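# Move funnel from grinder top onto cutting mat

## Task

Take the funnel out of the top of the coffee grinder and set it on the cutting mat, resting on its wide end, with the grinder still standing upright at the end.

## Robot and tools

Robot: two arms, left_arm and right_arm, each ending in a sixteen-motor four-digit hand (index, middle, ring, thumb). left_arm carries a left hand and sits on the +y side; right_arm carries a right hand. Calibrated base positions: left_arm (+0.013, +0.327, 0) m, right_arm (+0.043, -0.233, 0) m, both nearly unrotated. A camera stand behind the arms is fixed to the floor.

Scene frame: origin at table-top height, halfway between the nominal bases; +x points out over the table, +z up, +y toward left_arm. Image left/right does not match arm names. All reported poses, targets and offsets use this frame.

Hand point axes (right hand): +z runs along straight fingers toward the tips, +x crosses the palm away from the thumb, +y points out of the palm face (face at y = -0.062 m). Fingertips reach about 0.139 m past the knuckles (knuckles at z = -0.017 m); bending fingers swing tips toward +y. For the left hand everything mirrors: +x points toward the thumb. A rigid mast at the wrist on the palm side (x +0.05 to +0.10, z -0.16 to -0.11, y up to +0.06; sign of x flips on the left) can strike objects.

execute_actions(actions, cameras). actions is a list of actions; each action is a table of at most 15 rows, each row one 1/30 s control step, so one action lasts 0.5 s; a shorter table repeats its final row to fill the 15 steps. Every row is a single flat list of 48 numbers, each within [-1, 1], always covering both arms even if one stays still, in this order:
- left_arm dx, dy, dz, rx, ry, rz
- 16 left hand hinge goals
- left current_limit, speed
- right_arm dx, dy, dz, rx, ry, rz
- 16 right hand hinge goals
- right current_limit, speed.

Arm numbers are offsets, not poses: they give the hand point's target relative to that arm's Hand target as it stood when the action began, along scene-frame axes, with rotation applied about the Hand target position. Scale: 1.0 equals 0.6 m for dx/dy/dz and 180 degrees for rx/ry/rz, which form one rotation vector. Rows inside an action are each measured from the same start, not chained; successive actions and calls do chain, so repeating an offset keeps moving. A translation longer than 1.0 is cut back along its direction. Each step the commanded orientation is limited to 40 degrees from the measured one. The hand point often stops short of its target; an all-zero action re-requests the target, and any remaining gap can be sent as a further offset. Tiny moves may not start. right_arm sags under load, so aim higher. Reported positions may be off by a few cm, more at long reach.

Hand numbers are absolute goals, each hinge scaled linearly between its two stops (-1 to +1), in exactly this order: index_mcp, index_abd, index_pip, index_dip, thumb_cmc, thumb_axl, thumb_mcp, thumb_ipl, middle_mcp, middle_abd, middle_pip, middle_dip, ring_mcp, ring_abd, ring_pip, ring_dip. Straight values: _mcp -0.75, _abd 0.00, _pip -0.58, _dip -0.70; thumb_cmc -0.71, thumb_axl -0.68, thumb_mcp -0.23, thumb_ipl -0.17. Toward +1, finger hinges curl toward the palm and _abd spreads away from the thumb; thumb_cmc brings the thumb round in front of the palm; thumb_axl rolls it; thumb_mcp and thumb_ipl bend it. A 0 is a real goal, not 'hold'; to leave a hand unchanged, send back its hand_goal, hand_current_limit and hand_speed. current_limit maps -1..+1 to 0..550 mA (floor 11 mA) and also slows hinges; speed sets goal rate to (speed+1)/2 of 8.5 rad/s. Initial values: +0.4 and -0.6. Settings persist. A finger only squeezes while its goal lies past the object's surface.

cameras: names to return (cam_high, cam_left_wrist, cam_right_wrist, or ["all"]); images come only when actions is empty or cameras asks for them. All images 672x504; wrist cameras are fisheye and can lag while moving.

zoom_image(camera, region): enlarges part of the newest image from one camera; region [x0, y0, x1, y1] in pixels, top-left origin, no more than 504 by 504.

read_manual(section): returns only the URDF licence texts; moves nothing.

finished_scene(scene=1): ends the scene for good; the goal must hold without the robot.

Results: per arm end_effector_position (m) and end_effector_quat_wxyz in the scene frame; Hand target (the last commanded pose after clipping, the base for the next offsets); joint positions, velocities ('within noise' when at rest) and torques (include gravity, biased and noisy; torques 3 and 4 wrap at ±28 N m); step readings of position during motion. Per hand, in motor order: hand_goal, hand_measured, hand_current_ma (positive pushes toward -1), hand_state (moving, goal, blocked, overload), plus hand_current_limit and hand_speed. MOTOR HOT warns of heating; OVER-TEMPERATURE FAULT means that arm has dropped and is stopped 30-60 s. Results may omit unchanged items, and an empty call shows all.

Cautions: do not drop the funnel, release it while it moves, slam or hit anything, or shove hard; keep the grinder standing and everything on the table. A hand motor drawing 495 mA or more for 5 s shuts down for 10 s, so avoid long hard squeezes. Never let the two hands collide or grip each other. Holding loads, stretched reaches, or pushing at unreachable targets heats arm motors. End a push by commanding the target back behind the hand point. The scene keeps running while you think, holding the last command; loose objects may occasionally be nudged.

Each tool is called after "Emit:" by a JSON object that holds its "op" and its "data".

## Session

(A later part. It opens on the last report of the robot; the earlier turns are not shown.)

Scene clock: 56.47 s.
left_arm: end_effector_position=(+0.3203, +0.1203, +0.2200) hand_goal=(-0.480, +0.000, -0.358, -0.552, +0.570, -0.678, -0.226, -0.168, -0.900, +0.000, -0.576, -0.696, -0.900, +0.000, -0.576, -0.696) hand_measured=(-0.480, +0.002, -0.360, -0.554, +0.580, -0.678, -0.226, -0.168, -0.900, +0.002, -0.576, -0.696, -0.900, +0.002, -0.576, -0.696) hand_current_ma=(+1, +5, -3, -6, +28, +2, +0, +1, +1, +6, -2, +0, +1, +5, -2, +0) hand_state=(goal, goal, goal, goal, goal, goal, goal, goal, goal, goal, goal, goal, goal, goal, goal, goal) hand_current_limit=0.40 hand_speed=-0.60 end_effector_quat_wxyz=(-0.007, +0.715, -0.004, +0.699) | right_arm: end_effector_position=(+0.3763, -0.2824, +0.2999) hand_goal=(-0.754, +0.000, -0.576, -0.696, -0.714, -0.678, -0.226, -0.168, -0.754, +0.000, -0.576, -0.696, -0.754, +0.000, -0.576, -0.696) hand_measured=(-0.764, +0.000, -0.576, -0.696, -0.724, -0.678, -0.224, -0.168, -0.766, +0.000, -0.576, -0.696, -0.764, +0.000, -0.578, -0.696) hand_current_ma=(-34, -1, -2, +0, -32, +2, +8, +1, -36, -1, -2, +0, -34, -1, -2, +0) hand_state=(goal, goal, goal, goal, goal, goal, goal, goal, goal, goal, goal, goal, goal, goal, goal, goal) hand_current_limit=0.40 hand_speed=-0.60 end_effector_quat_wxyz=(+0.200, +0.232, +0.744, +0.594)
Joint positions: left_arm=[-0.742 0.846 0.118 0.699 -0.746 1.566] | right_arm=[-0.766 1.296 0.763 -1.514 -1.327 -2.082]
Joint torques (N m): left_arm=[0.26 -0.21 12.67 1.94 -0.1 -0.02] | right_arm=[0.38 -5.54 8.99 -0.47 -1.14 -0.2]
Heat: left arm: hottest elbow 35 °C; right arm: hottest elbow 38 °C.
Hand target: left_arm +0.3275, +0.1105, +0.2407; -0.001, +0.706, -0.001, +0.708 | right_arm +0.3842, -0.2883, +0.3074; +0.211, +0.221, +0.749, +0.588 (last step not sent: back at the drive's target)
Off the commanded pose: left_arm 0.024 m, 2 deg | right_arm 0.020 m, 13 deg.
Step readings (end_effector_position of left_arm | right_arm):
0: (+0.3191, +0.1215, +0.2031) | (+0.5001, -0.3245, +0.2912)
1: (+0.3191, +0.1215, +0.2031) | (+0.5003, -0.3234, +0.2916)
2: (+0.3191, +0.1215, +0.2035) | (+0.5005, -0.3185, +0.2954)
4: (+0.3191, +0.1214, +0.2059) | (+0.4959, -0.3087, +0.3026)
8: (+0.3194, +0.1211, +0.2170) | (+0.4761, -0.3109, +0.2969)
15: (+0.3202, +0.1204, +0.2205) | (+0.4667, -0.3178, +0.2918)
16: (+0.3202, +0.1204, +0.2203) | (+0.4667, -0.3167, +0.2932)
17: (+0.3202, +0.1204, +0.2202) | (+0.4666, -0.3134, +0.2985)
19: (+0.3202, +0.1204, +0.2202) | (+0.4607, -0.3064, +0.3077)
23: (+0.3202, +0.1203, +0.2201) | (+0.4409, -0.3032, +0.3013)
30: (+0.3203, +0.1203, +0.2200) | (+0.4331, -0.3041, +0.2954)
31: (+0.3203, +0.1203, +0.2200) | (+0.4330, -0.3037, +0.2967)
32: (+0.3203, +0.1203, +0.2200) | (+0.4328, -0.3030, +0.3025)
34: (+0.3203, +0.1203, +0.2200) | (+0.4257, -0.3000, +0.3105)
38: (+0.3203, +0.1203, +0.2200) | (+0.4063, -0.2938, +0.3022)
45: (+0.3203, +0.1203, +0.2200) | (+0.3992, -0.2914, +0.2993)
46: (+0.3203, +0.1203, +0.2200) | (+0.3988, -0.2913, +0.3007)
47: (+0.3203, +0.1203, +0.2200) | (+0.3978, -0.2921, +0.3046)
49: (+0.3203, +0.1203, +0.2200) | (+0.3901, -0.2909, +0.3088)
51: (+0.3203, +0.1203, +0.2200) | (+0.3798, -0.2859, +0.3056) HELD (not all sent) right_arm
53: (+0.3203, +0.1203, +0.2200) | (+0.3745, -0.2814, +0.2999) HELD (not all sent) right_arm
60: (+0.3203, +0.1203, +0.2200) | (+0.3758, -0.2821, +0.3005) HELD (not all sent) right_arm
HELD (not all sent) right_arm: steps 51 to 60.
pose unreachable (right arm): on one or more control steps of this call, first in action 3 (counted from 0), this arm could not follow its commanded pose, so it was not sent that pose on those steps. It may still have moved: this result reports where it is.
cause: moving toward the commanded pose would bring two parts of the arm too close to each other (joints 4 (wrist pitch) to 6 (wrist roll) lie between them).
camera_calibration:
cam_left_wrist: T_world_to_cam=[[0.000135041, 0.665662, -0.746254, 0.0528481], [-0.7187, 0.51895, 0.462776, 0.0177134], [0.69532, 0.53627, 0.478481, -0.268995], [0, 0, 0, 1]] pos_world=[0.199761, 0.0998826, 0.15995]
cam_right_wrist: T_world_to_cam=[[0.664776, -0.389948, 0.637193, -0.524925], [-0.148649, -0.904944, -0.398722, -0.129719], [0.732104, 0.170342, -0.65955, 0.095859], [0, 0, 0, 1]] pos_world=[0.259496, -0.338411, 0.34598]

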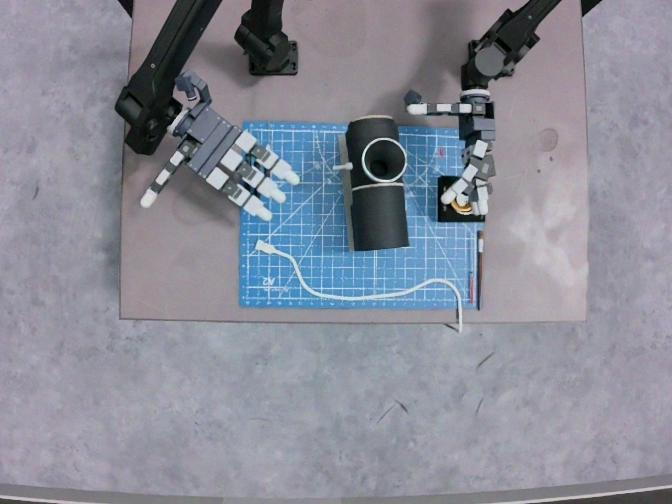

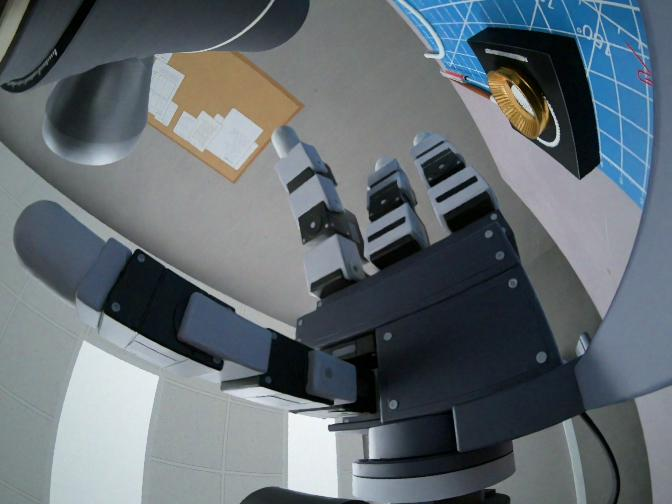

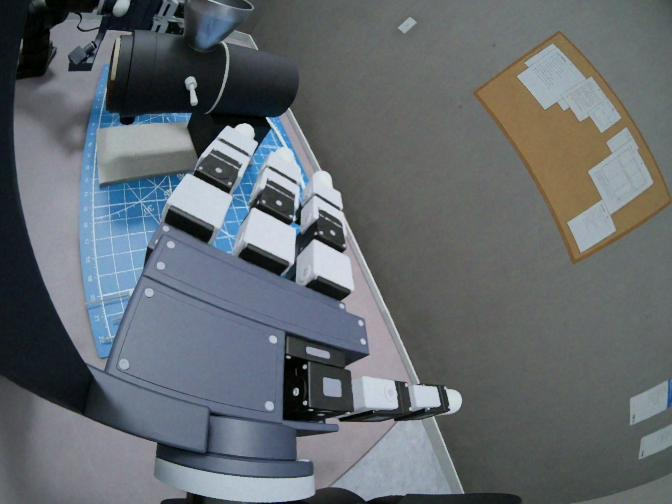

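Emit:
{"op": "execute_actions", "data": {"actions": [[[0.01,-0.05,0.01,0,0,0,-0.479,0,-0.358,-0.551,0.571,-0.678,-0.225,-0.168,-0.9,0,-0.576,-0.696,-0.9,0,-0.576,-0.696,0.4,-0.6,-0.02,0,0.08,0,0,0,-0.754,0,-0.576,-0.696,-0.714,-0.678,-0.226,-0.168,-0.754,0,-0.576,-0.696,-0.754,0,-0.576,-0.696,0.4,-0.6]],[[0.01,-0.05,0.0,0,0,0,-0.479,0,-0.358,-0.551,0.571,-0.678,-0.225,-0.168,-0.9,0,-0.576,-0.696,-0.9,0,-0.576,-0.696,0.4,-0.6,-0.02,0,0.06,0,0,0,-0.754,0,-0.576,-0.696,-0.714,-0.678,-0.226,-0.168,-0.754,0,-0.576,-0.696,-0.754,0,-0.576,-0.696,0.4,-0.6]]], "cameras": ["all"]}}

Scene clock: 61.17 s.
left_arm: end_effector_position=(+0.3319, +0.0612, +0.2232) hand_goal=(-0.480, +0.000, -0.358, -0.552, +0.570, -0.678, -0.226, -0.168, -0.900, +0.000, -0.576, -0.696, -0.900, +0.000, -0.576, -0.696) hand_measured=(-0.480, +0.002, -0.360, -0.554, +0.580, -0.678, -0.226, -0.168, -0.900, +0.002, -0.576, -0.696, -0.900, +0.002, -0.576, -0.696) hand_current_ma=(+1, +5, -3, -6, +28, +2, +0, +1, +1, +6, -2, +0, +1, +5, -2, +0) hand_state=(goal, goal, goal, goal, goal, goal, goal, goal, goal, goal, goal, goal, goal, goal, goal, goal) hand_current_limit=0.40 hand_speed=-0.60 end_effector_quat_wxyz=(-0.014, +0.719, -0.013, +0.695) | right_arm: end_effector_position=(+0.3572, -0.2807, +0.3769) hand_goal=(-0.754, +0.000, -0.576, -0.696, -0.714, -0.678, -0.226, -0.168, -0.754, +0.000, -0.576, -0.696, -0.754, +0.000, -0.576, -0.696) hand_measured=(-0.764, +0.000, -0.576, -0.696, -0.724, -0.678, -0.224, -0.168, -0.766, +0.000, -0.576, -0.696, -0.764, +0.000, -0.578, -0.696) hand_current_ma=(-34, -1, -2, +0, -32, +2, +8, +1, -36, -1, -2, +0, -34, -1, -2, +0) hand_state=(goal, goal, goal, goal, goal, goal, goal, goal, goal, goal, goal, goal, goal, goal, goal, goal) hand_current_limit=0.40 hand_speed=-0.60 end_effector_quat_wxyz=(+0.232, +0.243, +0.744, +0.577)
Joint positions: left_arm=[-0.893 1.068 0.241 0.772 -0.892 1.566] | right_arm=[-0.812 1.107 0.845 -1.678 -1.326 -2.018]
Joint torques (N m): left_arm=[0.15 -2.02 11.78 3.4 -0.15 -0.05] | right_arm=[-0.15 -4.84 10 -1.11 -1.44 0.02]
Heat: left arm: hottest elbow 35 °C; right arm: hottest elbow 38 °C.
Hand target: left_arm +0.3395, +0.0506, +0.2468; -0.001, +0.706, +0.000, +0.708 | right_arm +0.3602, -0.2884, +0.3916; +0.211, +0.221, +0.749, +0.588
Off the commanded pose: left_arm 0.027 m, 3 deg | right_arm 0.017 m, 4 deg.
joint sent to its limit (right arm) — joint 4 (wrist pitch), lower limit. The joint targets are off in orientation, not in position.
Step readings (end_effector_position of left_arm | right_arm):
0: (+0.3203, +0.1203, +0.2200) | (+0.3763, -0.2824, +0.2999)
1: (+0.3205, +0.1205, +0.2204) | (+0.3764, -0.2825, +0.3000)
2: (+0.3210, +0.1206, +0.2208) | (+0.3766, -0.2826, +0.3007)
4: (+0.3222, +0.1164, +0.2207) | (+0.3767, -0.2831, +0.3064)
8: (+0.3227, +0.0965, +0.2211) | (+0.3734, -0.2823, +0.3276)
15: (+0.3251, +0.0902, +0.2209) | (+0.3704, -0.2822, +0.3416)
16: (+0.3255, +0.0905, +0.2209) | (+0.3703, -0.2823, +0.3416)
17: (+0.3263, +0.0906, +0.2211) | (+0.3701, -0.2824, +0.3421)
19: (+0.3284, +0.0862, +0.2204) | (+0.3681, -0.2826, +0.3460)
23: (+0.3303, +0.0676, +0.2191) | (+0.3603, -0.2804, +0.3641)
30: (+0.3317, +0.0614, +0.2229) | (+0.3567, -0.2800, +0.3770)
camera_calibration:
cam_left_wrist: T_world_to_cam=[[-0.00594047, 0.682082, -0.731251, 0.0922335], [-0.710449, 0.511738, 0.483101, 0.0484052], [0.703723, 0.522387, 0.481545, -0.249469], [0, 0, 0, 1]] pos_world=[0.210495, 0.0426379, 0.164192]
cam_right_wrist: T_world_to_cam=[[0.622818, -0.40535, 0.669171, -0.561929], [-0.192612, -0.908433, -0.371012, -0.0960805], [0.758286, 0.102183, -0.643864, 0.125984], [0, 0, 0, 1]] pos_world=[0.235942, -0.327934, 0.421496]

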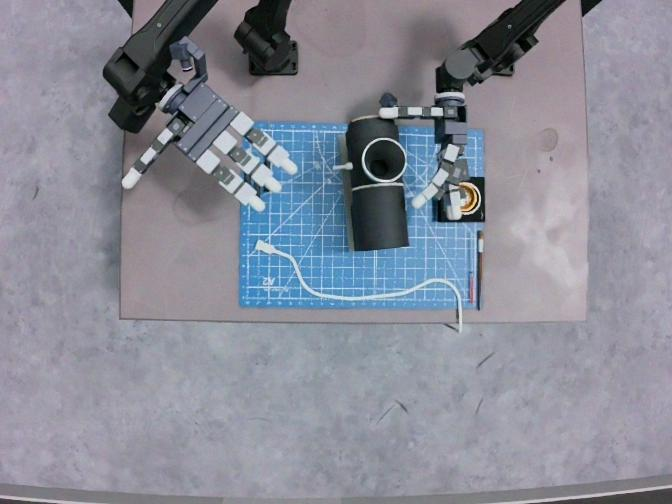

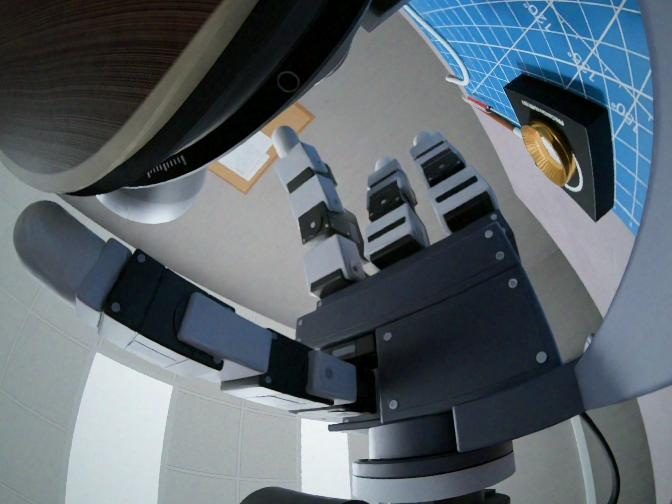

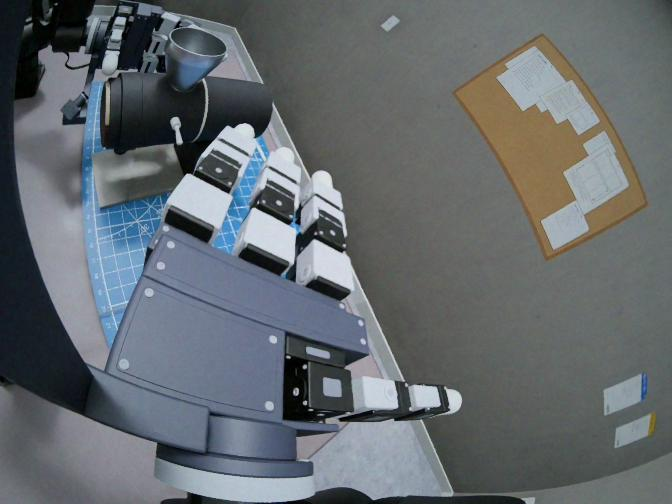

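Emit:
{"op": "zoom_image", "data": {"camera": "cam_right_wrist", "region": [40, 0, 280, 180]}}

Emit:
{"op": "zoom_image", "data": {"camera": "cam_left_wrist", "region": [0, 0, 400, 360]}}

Emit:
{"op": "zoom_image", "data": {"camera": "cam_high", "region": [330, 80, 510, 260]}}

Scaled by 2.100 from the camera's 672x504 image, which has a finer 960x720 frame.

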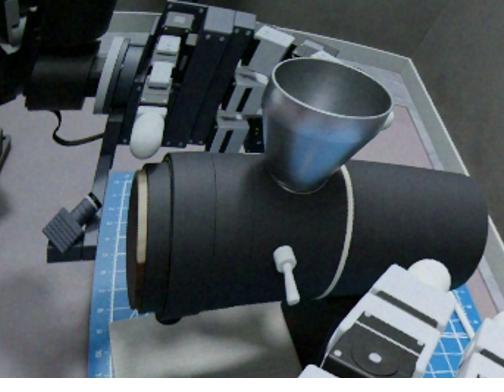

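Scaled by 1.260 from the camera's 672x504 image, which has a finer 960x720 frame.

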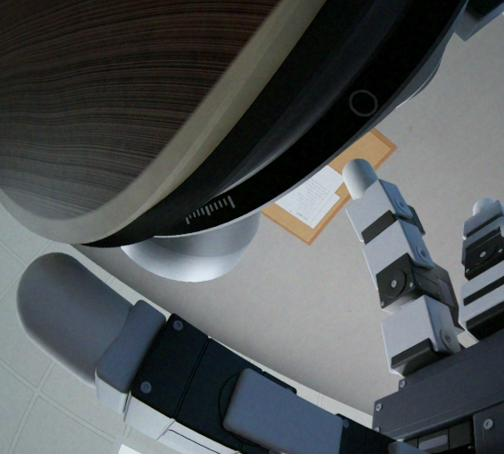

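Scaled by 2.800 from the camera's 672x504 image, which has a finer 960x720 frame.

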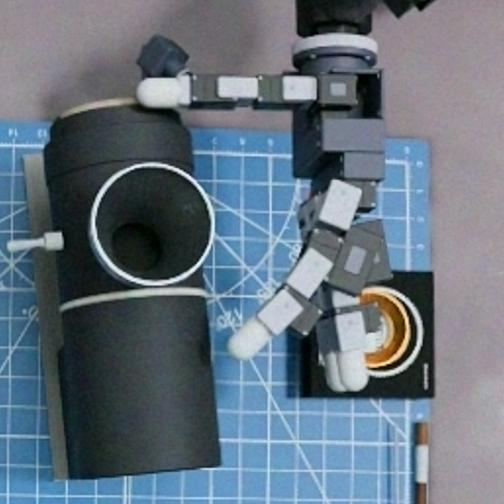

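Emit:
{"op": "execute_actions", "data": {"actions": [[[0.002,-0.01,0.016,-0.012,-0.011,0,-0.479,0,-0.358,-0.551,0.571,-0.678,-0.225,-0.168,-0.9,0,-0.576,-0.696,-0.9,0,-0.576,-0.696,0.4,-0.6,0,0,0,0,0,0,-0.754,0,-0.576,-0.696,-0.714,-0.678,-0.226,-0.168,-0.754,0,-0.576,-0.696,-0.754,0,-0.576,-0.696,0.4,-0.6]],[[0,-0.03,0.0,0,0,0,-0.479,0,-0.358,-0.551,0.571,-0.678,-0.225,-0.168,-0.9,0,-0.576,-0.696,-0.9,0,-0.576,-0.696,0.4,-0.6,0,0,0,0,0,0,-0.754,0,-0.576,-0.696,-0.714,-0.678,-0.226,-0.168,-0.754,0,-0.576,-0.696,-0.754,0,-0.576,-0.696,0.4,-0.6]]], "cameras": ["all"]}}

Emit:
{"op": "zoom_image", "data": {"camera": "cam_right_wrist", "region": [40, 0, 280, 180]}}

Emit:
{"op": "zoom_image", "data": {"camera": "cam_high", "region": [330, 80, 510, 260]}}

Scene clock: 64.70 s.
left_arm: end_effector_position=(+0.3348, +0.0374, +0.2354) hand_goal=(-0.480, +0.000, -0.358, -0.552, +0.570, -0.678, -0.226, -0.168, -0.900, +0.000, -0.576, -0.696, -0.900, +0.000, -0.576, -0.696) hand_measured=(-0.480, +0.002, -0.360, -0.554, +0.580, -0.678, -0.226, -0.168, -0.900, +0.002, -0.576, -0.696, -0.900, +0.002, -0.576, -0.696) hand_current_ma=(+1, +5, -3, -6, +28, +2, +0, +1, +1, +6, -2, +0, +1, +5, -2, +0) hand_state=(goal, goal, goal, goal, goal, goal, goal, goal, goal, goal, goal, goal, goal, goal, goal, goal) hand_current_limit=0.40 hand_speed=-0.60 end_effector_quat_wxyz=(+0.000, +0.706, +0.001, +0.709) | right_arm: end_effector_position=(+0.3572, -0.2808, +0.3768) hand_goal=(-0.754, +0.000, -0.576, -0.696, -0.714, -0.678, -0.226, -0.168, -0.754, +0.000, -0.576, -0.696, -0.754, +0.000, -0.576, -0.696) hand_measured=(-0.764, +0.000, -0.576, -0.696, -0.724, -0.678, -0.224, -0.168, -0.766, +0.000, -0.576, -0.696, -0.764, +0.000, -0.578, -0.696) hand_current_ma=(-34, -1, -2, +0, -32, +2, +8, +1, -36, -1, -2, +0, -34, -1, -2, +0) hand_state=(goal, goal, goal, goal, goal, goal, goal, goal, goal, goal, goal, goal, goal, goal, goal, goal) hand_current_limit=0.40 hand_speed=-0.60 end_effector_quat_wxyz=(+0.232, +0.243, +0.744, +0.577)
Joint positions: left_arm=[-0.944 1.166 0.288 0.885 -0.944 1.575] | right_arm=[-0.812 1.107 0.845 -1.678 -1.326 -2.017]
Joint torques (N m): left_arm=[-0.03 -2.78 11.28 3.08 -0.11 -0.02] | right_arm=[-0.26 -5.36 9.98 -1.05 -1.44 -0.02]
Heat: left arm: hottest elbow 35 °C; right arm: hottest elbow 38 °C.
Hand target: left_arm +0.3407, +0.0264, +0.2564; +0.013, +0.694, +0.013, +0.720 | right_arm +0.3602, -0.2884, +0.3916; +0.211, +0.221, +0.749, +0.588
Off the commanded pose: left_arm 0.024 m, 3 deg | right_arm 0.017 m, 4 deg.
joint sent to its limit (right arm) — joint 4 (wrist pitch), lower limit. The joint targets are off in orientation, not in position.
Step readings (end_effector_position of left_arm | right_arm):
0: (+0.3319, +0.0612, +0.2232) | (+0.3572, -0.2808, +0.3769)
1: (+0.3319, +0.0613, +0.2233) | (+0.3572, -0.2808, +0.3769)
2: (+0.3322, +0.0615, +0.2242) | (+0.3572, -0.2808, +0.3769)
4: (+0.3329, +0.0612, +0.2269) | (+0.3572, -0.2808, +0.3769)
8: (+0.3344, +0.0578, +0.2309) | (+0.3572, -0.2808, +0.3768)
15: (+0.3351, +0.0565, +0.2340) | (+0.3572, -0.2808, +0.3768)
16: (+0.3352, +0.0566, +0.2339) | (+0.3572, -0.2808, +0.3768)
17: (+0.3354, +0.0564, +0.2342) | (+0.3572, -0.2808, +0.3768)
19: (+0.3359, +0.0537, +0.2341) | (+0.3572, -0.2808, +0.3768)
23: (+0.3349, +0.0413, +0.2336) | (+0.3572, -0.2808, +0.3768)
30: (+0.3348, +0.0375, +0.2354) | (+0.3572, -0.2808, +0.3768)
camera_calibration:
cam_left_wrist: T_world_to_cam=[[0.0219841, 0.652733, -0.757269, 0.115266], [-0.728923, 0.528871, 0.434702, 0.0736916], [0.684242, 0.542435, 0.487419, -0.240619], [0, 0, 0, 1]] pos_world=[0.215823, 0.016309, 0.172535]
cam_right_wrist: T_world_to_cam=[[0.62312, -0.405777, 0.66863, -0.562013], [-0.192952, -0.908219, -0.37136, -0.0958539], [0.757952, 0.102388, -0.644225, 0.126218], [0, 0, 0, 1]] pos_world=[0.236039, -0.328032, 0.421496]

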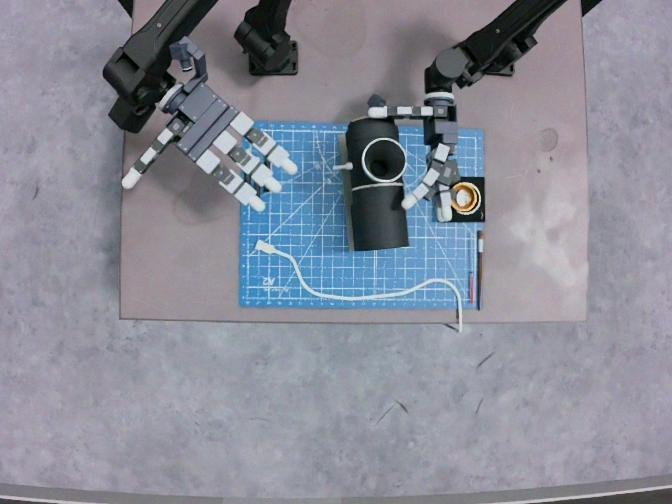

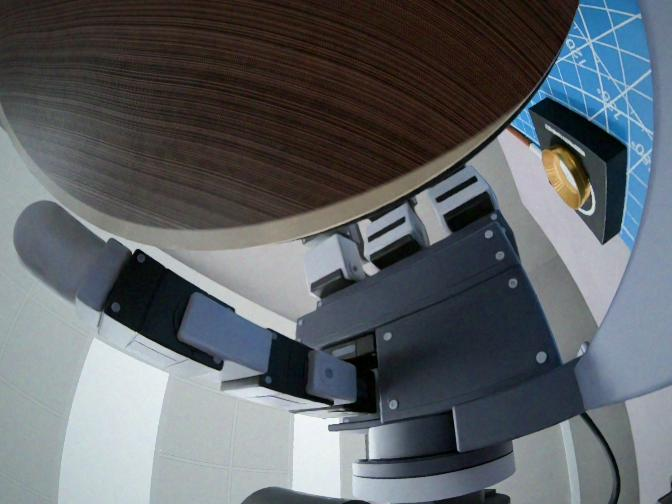

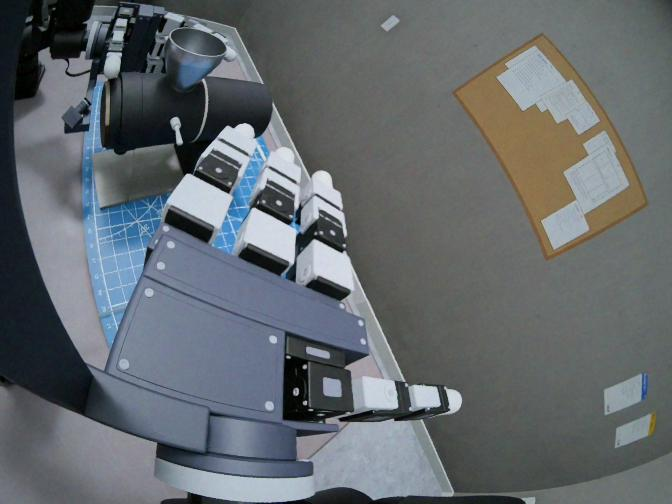

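Scaled by 2.100 from the camera's 672x504 image, which has a finer 960x720 frame.

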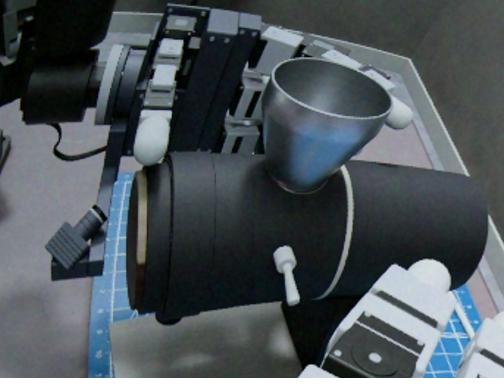

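Scaled by 2.800 from the camera's 672x504 image, which has a finer 960x720 frame.

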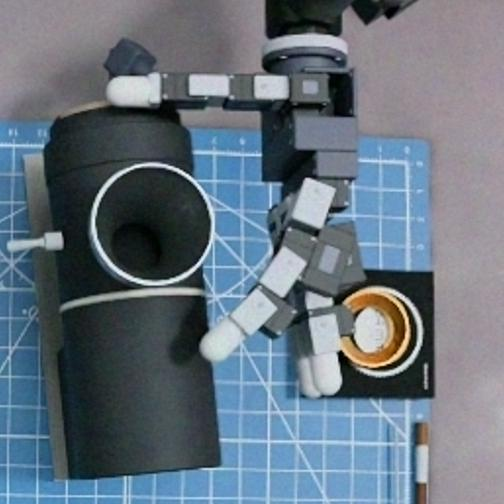

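Emit:
{"op": "execute_actions", "data": {"actions": [[[-0.002,-0.022,0,0,0,0,-0.452,0,-0.226,-0.478,0.571,-0.678,-0.056,0.157,-0.9,0,-0.576,-0.696,-0.9,0,-0.576,-0.696,0.4,-0.6,0,0,0,0,0,0,-0.754,0,-0.576,-0.696,-0.714,-0.678,-0.226,-0.168,-0.754,0,-0.576,-0.696,-0.754,0,-0.576,-0.696,0.4,-0.6]]], "cameras": ["all"]}}

Emit:
{"op": "zoom_image", "data": {"camera": "cam_right_wrist", "region": [40, 0, 280, 180]}}

Emit:
{"op": "zoom_image", "data": {"camera": "cam_high", "region": [330, 80, 510, 260]}}

Scene clock: 68.77 s.
left_arm: end_effector_position=(+0.3344, +0.0250, +0.2361) hand_goal=(-0.452, +0.000, -0.226, -0.478, +0.570, -0.678, -0.056, +0.156, -0.900, +0.000, -0.576, -0.696, -0.900, +0.000, -0.576, -0.696) hand_measured=(-0.454, +0.002, -0.228, -0.480, +0.580, -0.678, -0.058, +0.154, -0.900, +0.002, -0.576, -0.696, -0.900, +0.002, -0.576, -0.696) hand_current_ma=(-2, +5, -5, -6, +28, +2, -6, -5, +1, +6, -2, +0, +1, +5, -2, +0) hand_state=(goal, goal, goal, goal, goal, goal, goal, goal, goal, goal, goal, goal, goal, goal, goal, goal) hand_current_limit=0.40 hand_speed=-0.60 end_effector_quat_wxyz=(-0.001, +0.705, +0.002, +0.709) | right_arm: end_effector_position=(+0.3572, -0.2808, +0.3768) hand_goal=(-0.754, +0.000, -0.576, -0.696, -0.714, -0.678, -0.226, -0.168, -0.754, +0.000, -0.576, -0.696, -0.754, +0.000, -0.576, -0.696) hand_measured=(-0.764, +0.000, -0.576, -0.696, -0.724, -0.678, -0.224, -0.168, -0.766, +0.000, -0.576, -0.696, -0.764, +0.000, -0.578, -0.696) hand_current_ma=(-34, -1, -2, +0, -32, +2, +8, +1, -36, -1, -2, +0, -34, -1, -2, +0) hand_state=(goal, goal, goal, goal, goal, goal, goal, goal, goal, goal, goal, goal, goal, goal, goal, goal) hand_current_limit=0.40 hand_speed=-0.60 end_effector_quat_wxyz=(+0.232, +0.243, +0.744, +0.577)
Joint positions: left_arm=[-0.973 1.201 0.312 0.9 -0.976 1.579] | right_arm=[-0.812 1.107 0.845 -1.678 -1.326 -2.017]
Joint torques (N m): left_arm=[0.21 -3.55 11.22 3.3 -0.11 -0.04] | right_arm=[-0.21 -5.25 9.96 -1.13 -1.45 -0.01]
Heat: left arm: hottest elbow 35 °C; right arm: hottest elbow 38 °C.
Hand target: left_arm +0.3395, +0.0133, +0.2564; +0.013, +0.694, +0.013, +0.720 | right_arm +0.3602, -0.2884, +0.3916; +0.211, +0.221, +0.749, +0.588
Off the commanded pose: left_arm 0.024 m, 3 deg | right_arm 0.017 m, 4 deg.
joint sent to its limit (right arm) — joint 4 (wrist pitch), lower limit. The joint targets are off in orientation, not in position.
Step readings (end_effector_position of left_arm | right_arm):
0: (+0.3348, +0.0374, +0.2354) | (+0.3572, -0.2808, +0.3768)
1: (+0.3349, +0.0376, +0.2354) | (+0.3572, -0.2808, +0.3768)
2: (+0.3352, +0.0378, +0.2354) | (+0.3572, -0.2808, +0.3768)
4: (+0.3350, +0.0353, +0.2354) | (+0.3572, -0.2808, +0.3768)
8: (+0.3350, +0.0277, +0.2349) | (+0.3572, -0.2808, +0.3768)
15: (+0.3344, +0.0250, +0.2360) | (+0.3572, -0.2808, +0.3768)
camera_calibration:
cam_left_wrist: T_world_to_cam=[[0.0223348, 0.653154, -0.756896, 0.123733], [-0.730508, 0.527531, 0.43367, 0.0805103], [0.682539, 0.543232, 0.488916, -0.233783], [0, 0, 0, 1]] pos_world=[0.215616, 0.00370985, 0.173039]
cam_right_wrist: T_world_to_cam=[[0.62312, -0.405777, 0.66863, -0.562013], [-0.192952, -0.908219, -0.37136, -0.0958539], [0.757952, 0.102388, -0.644225, 0.126218], [0, 0, 0, 1]] pos_world=[0.236039, -0.328032, 0.421496]

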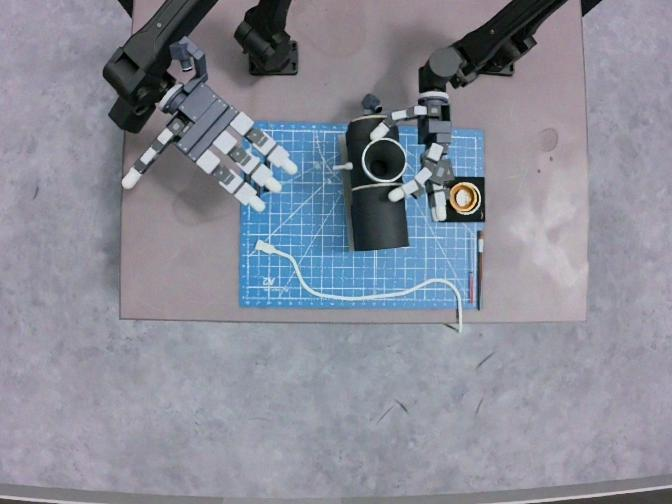

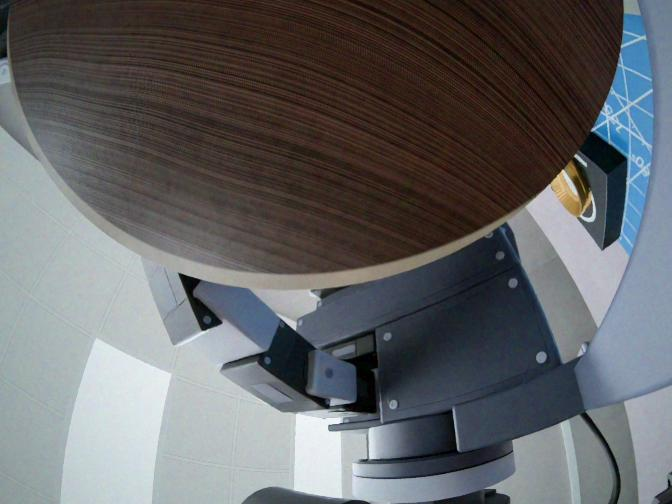

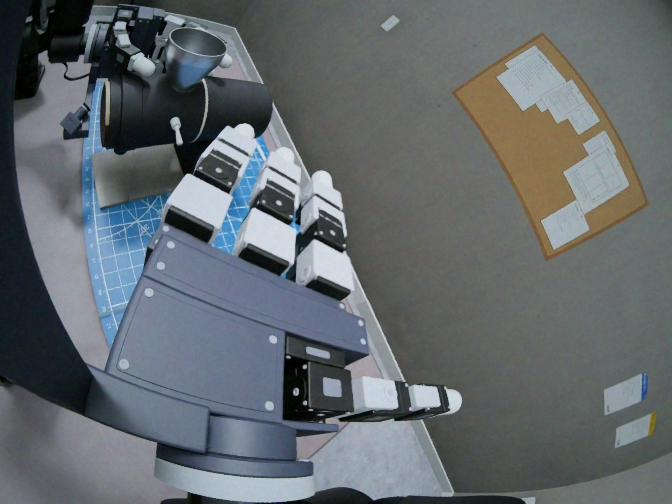

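Scaled by 2.100 from the camera's 672x504 image, which has a finer 960x720 frame.

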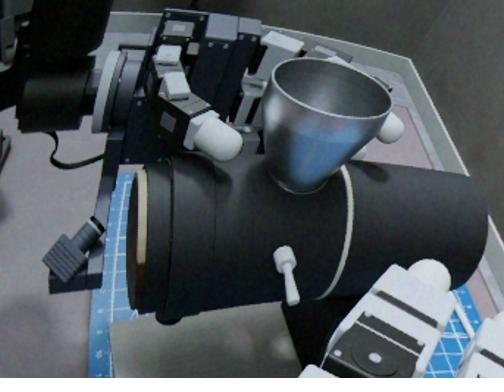

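Scaled by 2.800 from the camera's 672x504 image, which has a finer 960x720 frame.

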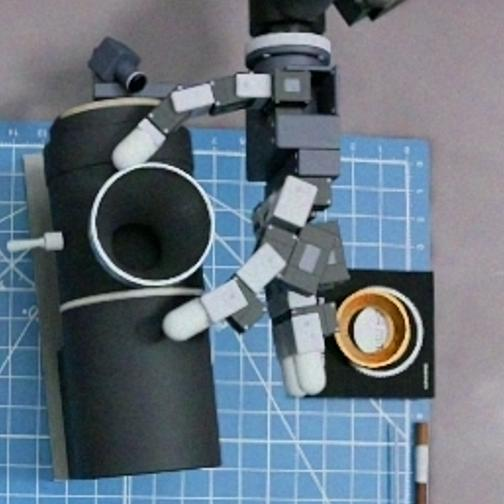

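Emit:
{"op": "execute_actions", "data": {"actions": [[[0,0,0,0,0,0,-0.397,0,0.007,-0.261,0.571,-0.678,0.1,0.2,-0.9,0,-0.576,-0.696,-0.9,0,-0.576,-0.696,0.1,-0.85,0,0,0,0,0,0,-0.754,0,-0.576,-0.696,-0.714,-0.678,-0.226,-0.168,-0.754,0,-0.576,-0.696,-0.754,0,-0.576,-0.696,0.4,-0.6]],[[0,0,0,0,0,0,-0.397,0,0.007,-0.261,0.571,-0.678,0.1,0.2,-0.9,0,-0.576,-0.696,-0.9,0,-0.576,-0.696,0.1,-0.85,0,0,0,0,0,0,-0.754,0,-0.576,-0.696,-0.714,-0.678,-0.226,-0.168,-0.754,0,-0.576,-0.696,-0.754,0,-0.576,-0.696,0.4,-0.6]]], "cameras": ["cam_high","cam_right_wrist"]}}

Emit:
{"op": "zoom_image", "data": {"camera": "cam_right_wrist", "region": [40, 0, 280, 180]}}

Emit:
{"op": "zoom_image", "data": {"camera": "cam_high", "region": [330, 80, 510, 260]}}

Scene clock: 70.90 s.
left_arm: end_effector_position=(+0.3346, +0.0248, +0.2361) hand_goal=(-0.398, +0.000, +0.006, -0.262, +0.570, -0.678, +0.100, +0.200, -0.900, +0.000, -0.576, -0.696, -0.900, +0.000, -0.576, -0.696) hand_measured=(-0.438, +0.004, -0.070, -0.314, +0.580, -0.678, +0.044, +0.192, -0.900, +0.002, -0.576, -0.696, -0.900, +0.002, -0.576, -0.696) hand_current_ma=(-147, +8, -292, -190, +28, +1, -283, -29, +1, +6, -2, +0, +1, +5, -2, +0) hand_state=(blocked, goal, blocked, blocked, goal, goal, blocked, goal, goal, goal, goal, goal, goal, goal, goal, goal) hand_current_limit=0.10 hand_speed=-0.85 end_effector_quat_wxyz=(-0.001, +0.705, +0.001, +0.709) | right_arm: end_effector_position=(+0.3572, -0.2808, +0.3768) hand_goal=(-0.754, +0.000, -0.576, -0.696, -0.714, -0.678, -0.226, -0.168, -0.754, +0.000, -0.576, -0.696, -0.754, +0.000, -0.576, -0.696) hand_measured=(-0.764, +0.000, -0.576, -0.696, -0.724, -0.678, -0.224, -0.168, -0.766, +0.000, -0.576, -0.696, -0.764, +0.000, -0.578, -0.696) hand_current_ma=(-34, -1, -2, +0, -32, +2, +8, +1, -36, -1, -2, +0, -34, -1, -2, +0) hand_state=(goal, goal, goal, goal, goal, goal, goal, goal, goal, goal, goal, goal, goal, goal, goal, goal) hand_current_limit=0.40 hand_speed=-0.60 end_effector_quat_wxyz=(+0.232, +0.243, +0.744, +0.577)
Joint positions: left_arm=[-0.973 1.202 0.313 0.9 -0.976 1.58] | right_arm=[-0.812 1.107 0.845 -1.678 -1.326 -2.017]
Joint torques (N m): left_arm=[-0.32 -3.25 10.99 3.29 -0.08 -0.04] | right_arm=[-0.32 -5.19 9.95 -1.1 -1.46 -0.03]
Heat: left arm: hottest elbow 35 °C; right arm: hottest elbow 38 °C.
Hand target: left_arm +0.3395, +0.0132, +0.2564; +0.013, +0.694, +0.013, +0.720 | right_arm +0.3602, -0.2884, +0.3916; +0.211, +0.221, +0.749, +0.588
Off the commanded pose: left_arm 0.024 m, 3 deg | right_arm 0.017 m, 4 deg.
joint sent to its limit (right arm) — joint 4 (wrist pitch), lower limit. The joint targets are off in orientation, not in position.
Step readings (end_effector_position of left_arm | right_arm):
0: (+0.3344, +0.0250, +0.2360) | (+0.3572, -0.2808, +0.3768)
1: (+0.3344, +0.0250, +0.2360) | (+0.3572, -0.2808, +0.3768)
2: (+0.3344, +0.0250, +0.2360) | (+0.3572, -0.2808, +0.3768)
4: (+0.3344, +0.0250, +0.2360) | (+0.3572, -0.2808, +0.3768)
8: (+0.3344, +0.0250, +0.2360) | (+0.3572, -0.2808, +0.3768)
15: (+0.3346, +0.0248, +0.2361) | (+0.3572, -0.2808, +0.3768)
16: (+0.3346, +0.0248, +0.2361) | (+0.3572, -0.2808, +0.3768)
17: (+0.3346, +0.0248, +0.2361) | (+0.3572, -0.2808, +0.3768)
19: (+0.3346, +0.0248, +0.2361) | (+0.3572, -0.2808, +0.3768)
23: (+0.3346, +0.0248, +0.2361) | (+0.3572, -0.2808, +0.3768)
30: (+0.3346, +0.0248, +0.2361) | (+0.3572, -0.2808, +0.3768)
camera_calibration:
cam_right_wrist: T_world_to_cam=[[0.62312, -0.405777, 0.66863, -0.562013], [-0.192952, -0.908219, -0.37136, -0.0958539], [0.757952, 0.102388, -0.644225, 0.126218], [0, 0, 0, 1]] pos_world=[0.236039, -0.328032, 0.421496]
Images, in order (width x height): cam_high 672x504, cam_right_wrist 672x504.

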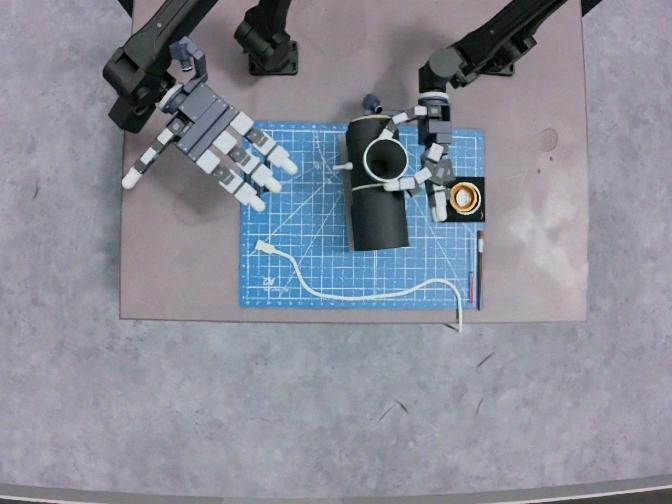

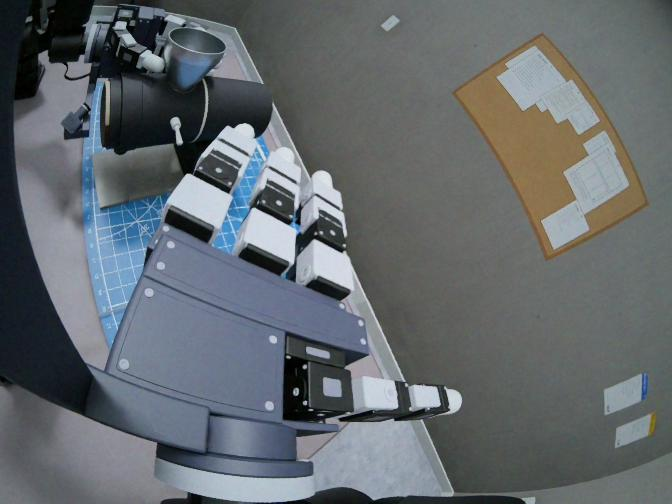

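Scaled by 2.100 from the camera's 672x504 image, which has a finer 960x720 frame.

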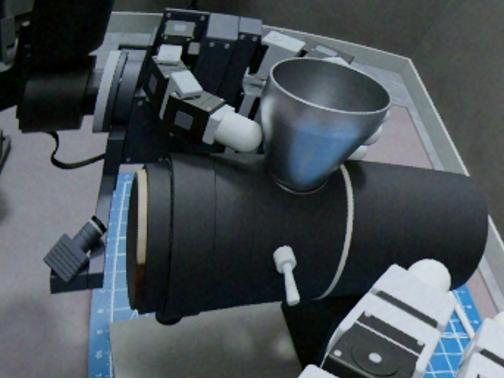

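Scaled by 2.800 from the camera's 672x504 image, which has a finer 960x720 frame.

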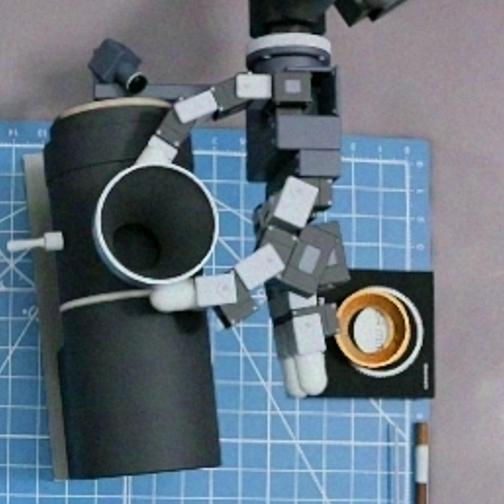

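Emit:
{"op": "execute_actions", "data": {"actions": [[[0,0,0,0,0,0,-0.36,0,0.08,-0.2,0.571,-0.678,0.18,0.24,-0.9,0,-0.576,-0.696,-0.9,0,-0.576,-0.696,0.4,-0.85,0,0,0,0,0,0,-0.754,0,-0.576,-0.696,-0.714,-0.678,-0.226,-0.168,-0.754,0,-0.576,-0.696,-0.754,0,-0.576,-0.696,0.4,-0.6]],[[0,0,0.03,0,0,0,-0.36,0,0.08,-0.2,0.571,-0.678,0.18,0.24,-0.9,0,-0.576,-0.696,-0.9,0,-0.576,-0.696,0.4,-0.85,0,0,0,0,0,0,-0.754,0,-0.576,-0.696,-0.714,-0.678,-0.226,-0.168,-0.754,0,-0.576,-0.696,-0.754,0,-0.576,-0.696,0.4,-0.6]],[[0,0,0.03,0,0,0,-0.36,0,0.08,-0.2,0.571,-0.678,0.18,0.24,-0.9,0,-0.576,-0.696,-0.9,0,-0.576,-0.696,0.4,-0.85,0,0,0,0,0,0,-0.754,0,-0.576,-0.696,-0.714,-0.678,-0.226,-0.168,-0.754,0,-0.576,-0.696,-0.754,0,-0.576,-0.696,0.4,-0.6]]], "cameras": ["cam_high","cam_right_wrist"]}}

Emit:
{"op": "zoom_image", "data": {"camera": "cam_right_wrist", "region": [40, 0, 280, 180]}}

Scene clock: 73.73 s.
left_arm: end_effector_position=(+0.3341, +0.0239, +0.2648) hand_goal=(-0.360, +0.000, +0.080, -0.200, +0.570, -0.678, +0.180, +0.240, -0.900, +0.000, -0.576, -0.696, -0.900, +0.000, -0.576, -0.696) hand_measured=(-0.438, +0.002, -0.066, -0.280, +0.602, -0.666, +0.044, +0.200, -0.900, +0.002, -0.576, -0.696, -0.900, +0.002, -0.576, -0.696) hand_current_ma=(-328, +2, -385, -314, +109, +41, -385, -202, +1, +6, -2, +0, +1, +5, -2, +0) hand_state=(blocked, goal, blocked, blocked, blocked, goal, blocked, blocked, goal, goal, goal, goal, goal, goal, goal, goal) hand_current_limit=0.40 hand_speed=-0.85 end_effector_quat_wxyz=(-0.005, +0.703, -0.003, +0.711) | right_arm: end_effector_position=(+0.3572, -0.2808, +0.3768) hand_goal=(-0.754, +0.000, -0.576, -0.696, -0.714, -0.678, -0.226, -0.168, -0.754, +0.000, -0.576, -0.696, -0.754, +0.000, -0.576, -0.696) hand_measured=(-0.764, +0.000, -0.576, -0.696, -0.724, -0.678, -0.224, -0.168, -0.766, +0.000, -0.576, -0.696, -0.764, +0.000, -0.578, -0.696) hand_current_ma=(-34, -1, -2, +0, -32, +2, +8, +1, -36, -1, -2, +0, -34, -1, -2, +0) hand_state=(goal, goal, goal, goal, goal, goal, goal, goal, goal, goal, goal, goal, goal, goal, goal, goal) hand_current_limit=0.40 hand_speed=-0.60 end_effector_quat_wxyz=(+0.232, +0.243, +0.744, +0.577)
Joint positions: left_arm=[-0.975 1.093 0.351 0.761 -0.976 1.599] | right_arm=[-0.812 1.107 0.845 -1.678 -1.326 -2.017]
Joint torques (N m): left_arm=[0.26 -3.9 12.98 2.04 -0.11 -0.14] | right_arm=[0.15 -4.95 9.98 -1.14 -1.43 -0.01]
Heat: left arm: hottest elbow 36 °C; right arm: hottest elbow 38 °C.
Hand target: left_arm +0.3395, +0.0132, +0.2925; +0.013, +0.694, +0.013, +0.720 | right_arm +0.3602, -0.2884, +0.3916; +0.211, +0.221, +0.749, +0.588
Off the commanded pose: left_arm 0.030 m, 3 deg | right_arm 0.017 m, 4 deg.
joint sent to its limit (right arm) — joint 4 (wrist pitch), lower limit. The joint targets are off in orientation, not in position.
Step readings (end_effector_position of left_arm | right_arm):
0: (+0.3346, +0.0248, +0.2361) | (+0.3572, -0.2808, +0.3768)
1: (+0.3346, +0.0248, +0.2361) | (+0.3572, -0.2808, +0.3768)
2: (+0.3346, +0.0248, +0.2361) | (+0.3572, -0.2808, +0.3768)
4: (+0.3346, +0.0248, +0.2361) | (+0.3572, -0.2808, +0.3768)
8: (+0.3347, +0.0246, +0.2363) | (+0.3572, -0.2808, +0.3768)
15: (+0.3347, +0.0246, +0.2363) | (+0.3572, -0.2808, +0.3768)
16: (+0.3347, +0.0246, +0.2363) | (+0.3572, -0.2808, +0.3768)
17: (+0.3348, +0.0245, +0.2368) | (+0.3572, -0.2808, +0.3768)
19: (+0.3349, +0.0243, +0.2379) | (+0.3572, -0.2808, +0.3768)
23: (+0.3342, +0.0252, +0.2423) | (+0.3572, -0.2808, +0.3768)
30: (+0.3339, +0.0249, +0.2440) | (+0.3572, -0.2808, +0.3768)
31: (+0.3339, +0.0248, +0.2439) | (+0.3572, -0.2808, +0.3768)
32: (+0.3340, +0.0247, +0.2443) | (+0.3572, -0.2808, +0.3768)
34: (+0.3338, +0.0246, +0.2466) | (+0.3572, -0.2808, +0.3768)
38: (+0.3331, +0.0257, +0.2583) | (+0.3572, -0.2808, +0.3768)
45: (+0.3340, +0.0241, +0.2648) | (+0.3572, -0.2808, +0.3768)
camera_calibration:
cam_right_wrist: T_world_to_cam=[[0.62312, -0.405777, 0.66863, -0.562013], [-0.192952, -0.908219, -0.37136, -0.0958539], [0.757952, 0.102388, -0.644225, 0.126218], [0, 0, 0, 1]] pos_world=[0.236039, -0.328032, 0.421496]
Images, in order (width x height): cam_high 672x504, cam_right_wrist 672x504.

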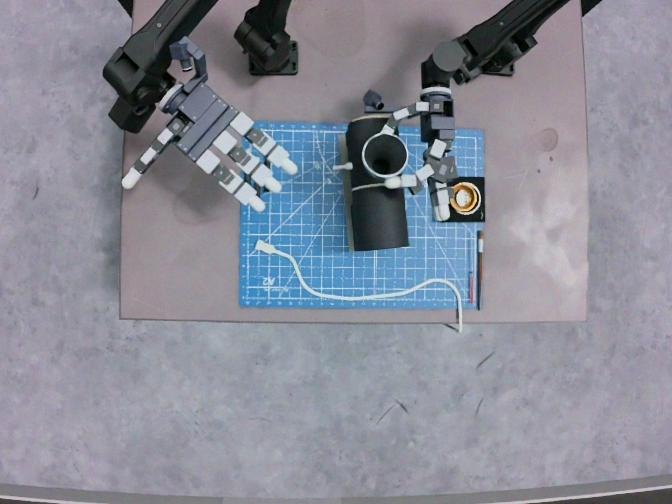

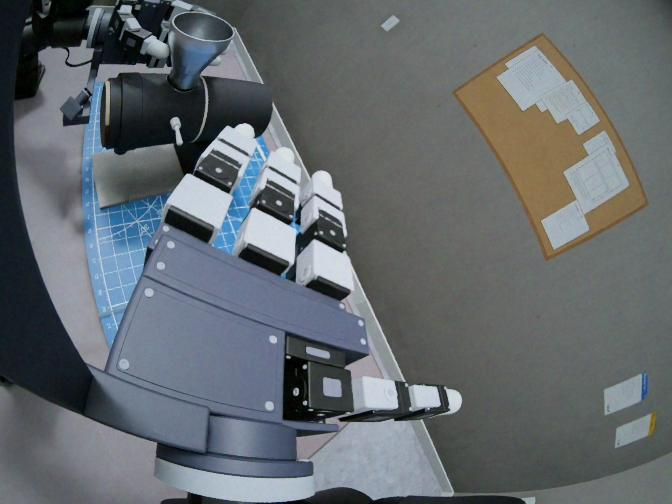

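Scaled by 2.100 from the camera's 672x504 image, which has a finer 960x720 frame.

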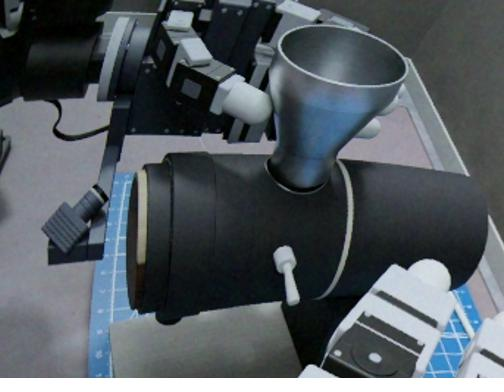

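Emit:
{"op": "execute_actions", "data": {"actions": [[[0,0,0.05,0,0,0,-0.36,0,0.08,-0.2,0.571,-0.678,0.18,0.24,-0.9,0,-0.576,-0.696,-0.9,0,-0.576,-0.696,0.4,-0.85,0,0,0,0,0,0,-0.754,0,-0.576,-0.696,-0.714,-0.678,-0.226,-0.168,-0.754,0,-0.576,-0.696,-0.754,0,-0.576,-0.696,0.4,-0.6]],[[0,0,0.05,0,0,0,-0.36,0,0.08,-0.2,0.571,-0.678,0.18,0.24,-0.9,0,-0.576,-0.696,-0.9,0,-0.576,-0.696,0.4,-0.85,0,0,0,0,0,0,-0.754,0,-0.576,-0.696,-0.714,-0.678,-0.226,-0.168,-0.754,0,-0.576,-0.696,-0.754,0,-0.576,-0.696,0.4,-0.6]],[[0,0,0.05,0,0,0,-0.36,0,0.08,-0.2,0.571,-0.678,0.18,0.24,-0.9,0,-0.576,-0.696,-0.9,0,-0.576,-0.696,0.4,-0.85,0,0,0,0,0,0,-0.754,0,-0.576,-0.696,-0.714,-0.678,-0.226,-0.168,-0.754,0,-0.576,-0.696,-0.754,0,-0.576,-0.696,0.4,-0.6]]], "cameras": ["cam_high","cam_right_wrist","cam_left_wrist"]}}

Emit:
{"op": "zoom_image", "data": {"camera": "cam_right_wrist", "region": [40, 0, 280, 180]}}

Scene clock: 76.33 s.
left_arm: end_effector_position=(+0.3362, +0.0208, +0.3478) hand_goal=(-0.360, +0.000, +0.080, -0.200, +0.570, -0.678, +0.180, +0.240, -0.900, +0.000, -0.576, -0.696, -0.900, +0.000, -0.576, -0.696) hand_measured=(-0.438, +0.000, -0.066, -0.278, +0.608, -0.664, +0.044, +0.200, -0.900, +0.002, -0.576, -0.696, -0.900, +0.002, -0.576, -0.696) hand_current_ma=(-328, -1, -385, -305, +133, +55, -385, -202, +1, +6, -2, +0, +1, +5, -2, +0) hand_state=(blocked, goal, blocked, blocked, blocked, goal, blocked, blocked, goal, goal, goal, goal, goal, goal, goal, goal) hand_current_limit=0.40 hand_speed=-0.85 end_effector_quat_wxyz=(-0.008, +0.704, -0.006, +0.710) | right_arm: end_effector_position=(+0.3572, -0.2808, +0.3768) hand_goal=(-0.754, +0.000, -0.576, -0.696, -0.714, -0.678, -0.226, -0.168, -0.754, +0.000, -0.576, -0.696, -0.754, +0.000, -0.576, -0.696) hand_measured=(-0.764, +0.000, -0.576, -0.696, -0.724, -0.678, -0.224, -0.168, -0.766, +0.000, -0.576, -0.696, -0.764, +0.000, -0.578, -0.696) hand_current_ma=(-34, -1, -2, +0, -32, +2, +8, +1, -36, -1, -2, +0, -34, -1, -2, +0) hand_state=(goal, goal, goal, goal, goal, goal, goal, goal, goal, goal, goal, goal, goal, goal, goal, goal) hand_current_limit=0.40 hand_speed=-0.60 end_effector_quat_wxyz=(+0.232, +0.243, +0.744, +0.577)
Joint positions: left_arm=[-0.975 0.9 0.511 0.405 -0.976 1.604] | right_arm=[-0.812 1.107 0.845 -1.678 -1.326 -2.017]
Joint torques (N m): left_arm=[-0.15 -2.78 15.46 2.15 -0.09 -0.22] | right_arm=[-0.5 -5.01 10.07 -1.02 -1.47 -0.02]
Heat: left arm: hottest elbow 36 °C; right arm: hottest elbow 38 °C.
Hand target: left_arm +0.3395, +0.0132, +0.3825; +0.013, +0.694, +0.013, +0.720 | right_arm +0.3602, -0.2884, +0.3916; +0.211, +0.221, +0.749, +0.588
Off the commanded pose: left_arm 0.036 m, 4 deg | right_arm 0.017 m, 4 deg.
joint sent to its limit (right arm) — joint 4 (wrist pitch), lower limit. The joint targets are off in orientation, not in position.
Step readings (end_effector_position of left_arm | right_arm):
0: (+0.3341, +0.0239, +0.2647) | (+0.3572, -0.2808, +0.3768)
1: (+0.3342, +0.0239, +0.2648) | (+0.3572, -0.2808, +0.3768)
2: (+0.3343, +0.0236, +0.2653) | (+0.3572, -0.2808, +0.3768)
4: (+0.3344, +0.0234, +0.2692) | (+0.3572, -0.2808, +0.3768)
8: (+0.3334, +0.0249, +0.2856) | (+0.3572, -0.2808, +0.3768)
15: (+0.3345, +0.0233, +0.2941) | (+0.3572, -0.2808, +0.3768)
16: (+0.3345, +0.0232, +0.2933) | (+0.3572, -0.2808, +0.3768)
17: (+0.3348, +0.0229, +0.2925) | (+0.3572, -0.2808, +0.3768)
19: (+0.3350, +0.0226, +0.2930) | (+0.3572, -0.2808, +0.3768)
23: (+0.3343, +0.0236, +0.3079) | (+0.3572, -0.2808, +0.3768)
30: (+0.3352, +0.0223, +0.3216) | (+0.3572, -0.2808, +0.3768)
31: (+0.3352, +0.0222, +0.3209) | (+0.3572, -0.2808, +0.3768)
32: (+0.3354, +0.0219, +0.3204) | (+0.3572, -0.2808, +0.3768)
34: (+0.3358, +0.0213, +0.3202) | (+0.3572, -0.2808, +0.3768)
38: (+0.3356, +0.0217, +0.3337) | (+0.3572, -0.2808, +0.3768)
45: (+0.3361, +0.0209, +0.3490) | (+0.3572, -0.2808, +0.3768)
camera_calibration:
cam_left_wrist: T_world_to_cam=[[0.0248434, 0.669177, -0.742688, 0.204867], [-0.73109, 0.51886, 0.443048, 0.0326942], [0.681829, 0.531964, 0.502119, -0.291424], [0, 0, 0, 1]] pos_world=[0.217514, 0.000970939, 0.283997]
cam_right_wrist: T_world_to_cam=[[0.62312, -0.405777, 0.66863, -0.562013], [-0.192952, -0.908219, -0.37136, -0.0958539], [0.757952, 0.102388, -0.644225, 0.126218], [0, 0, 0, 1]] pos_world=[0.236039, -0.328032, 0.421496]

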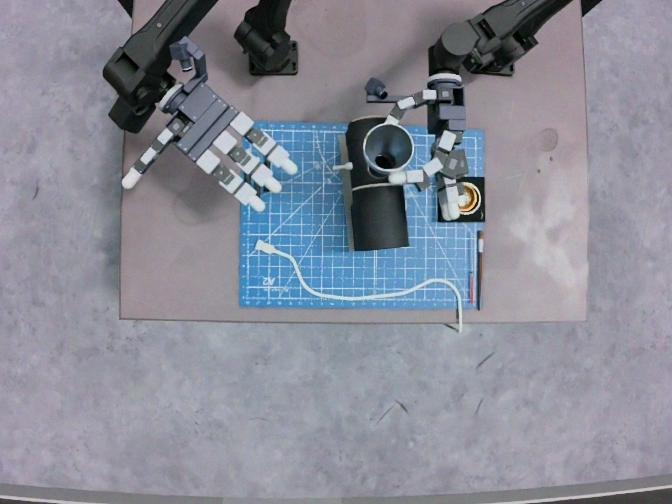

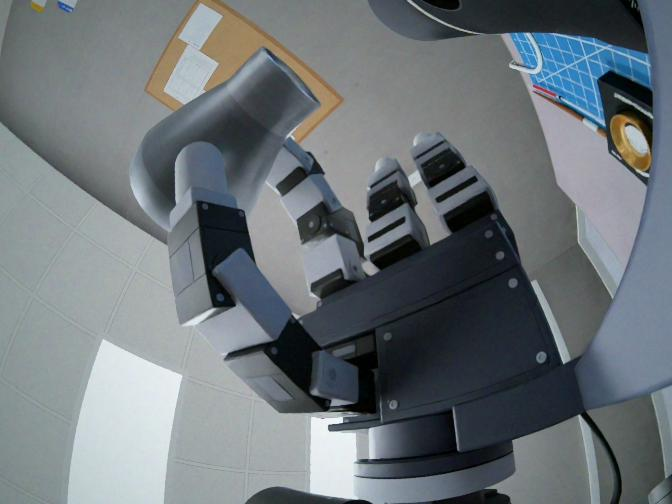

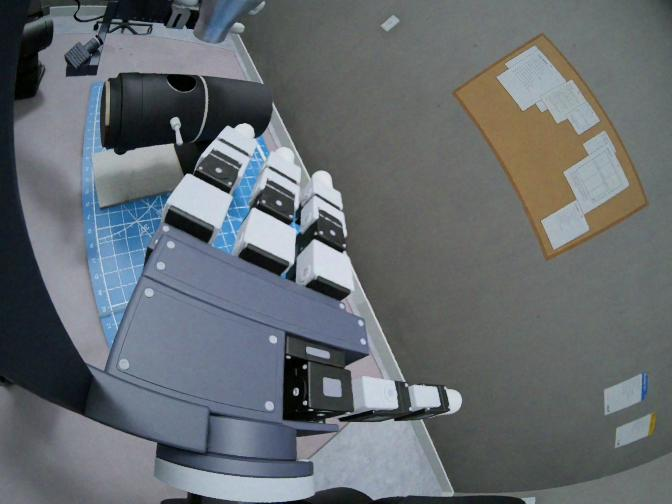

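Scaled by 2.100 from the camera's 672x504 image, which has a finer 960x720 frame.

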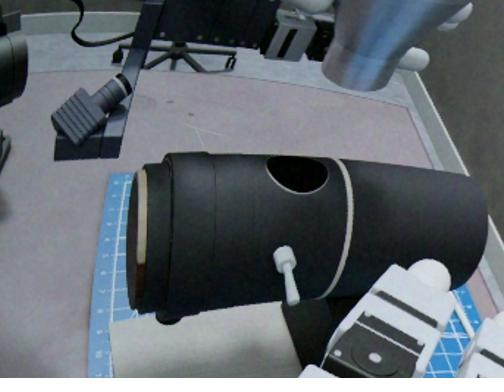

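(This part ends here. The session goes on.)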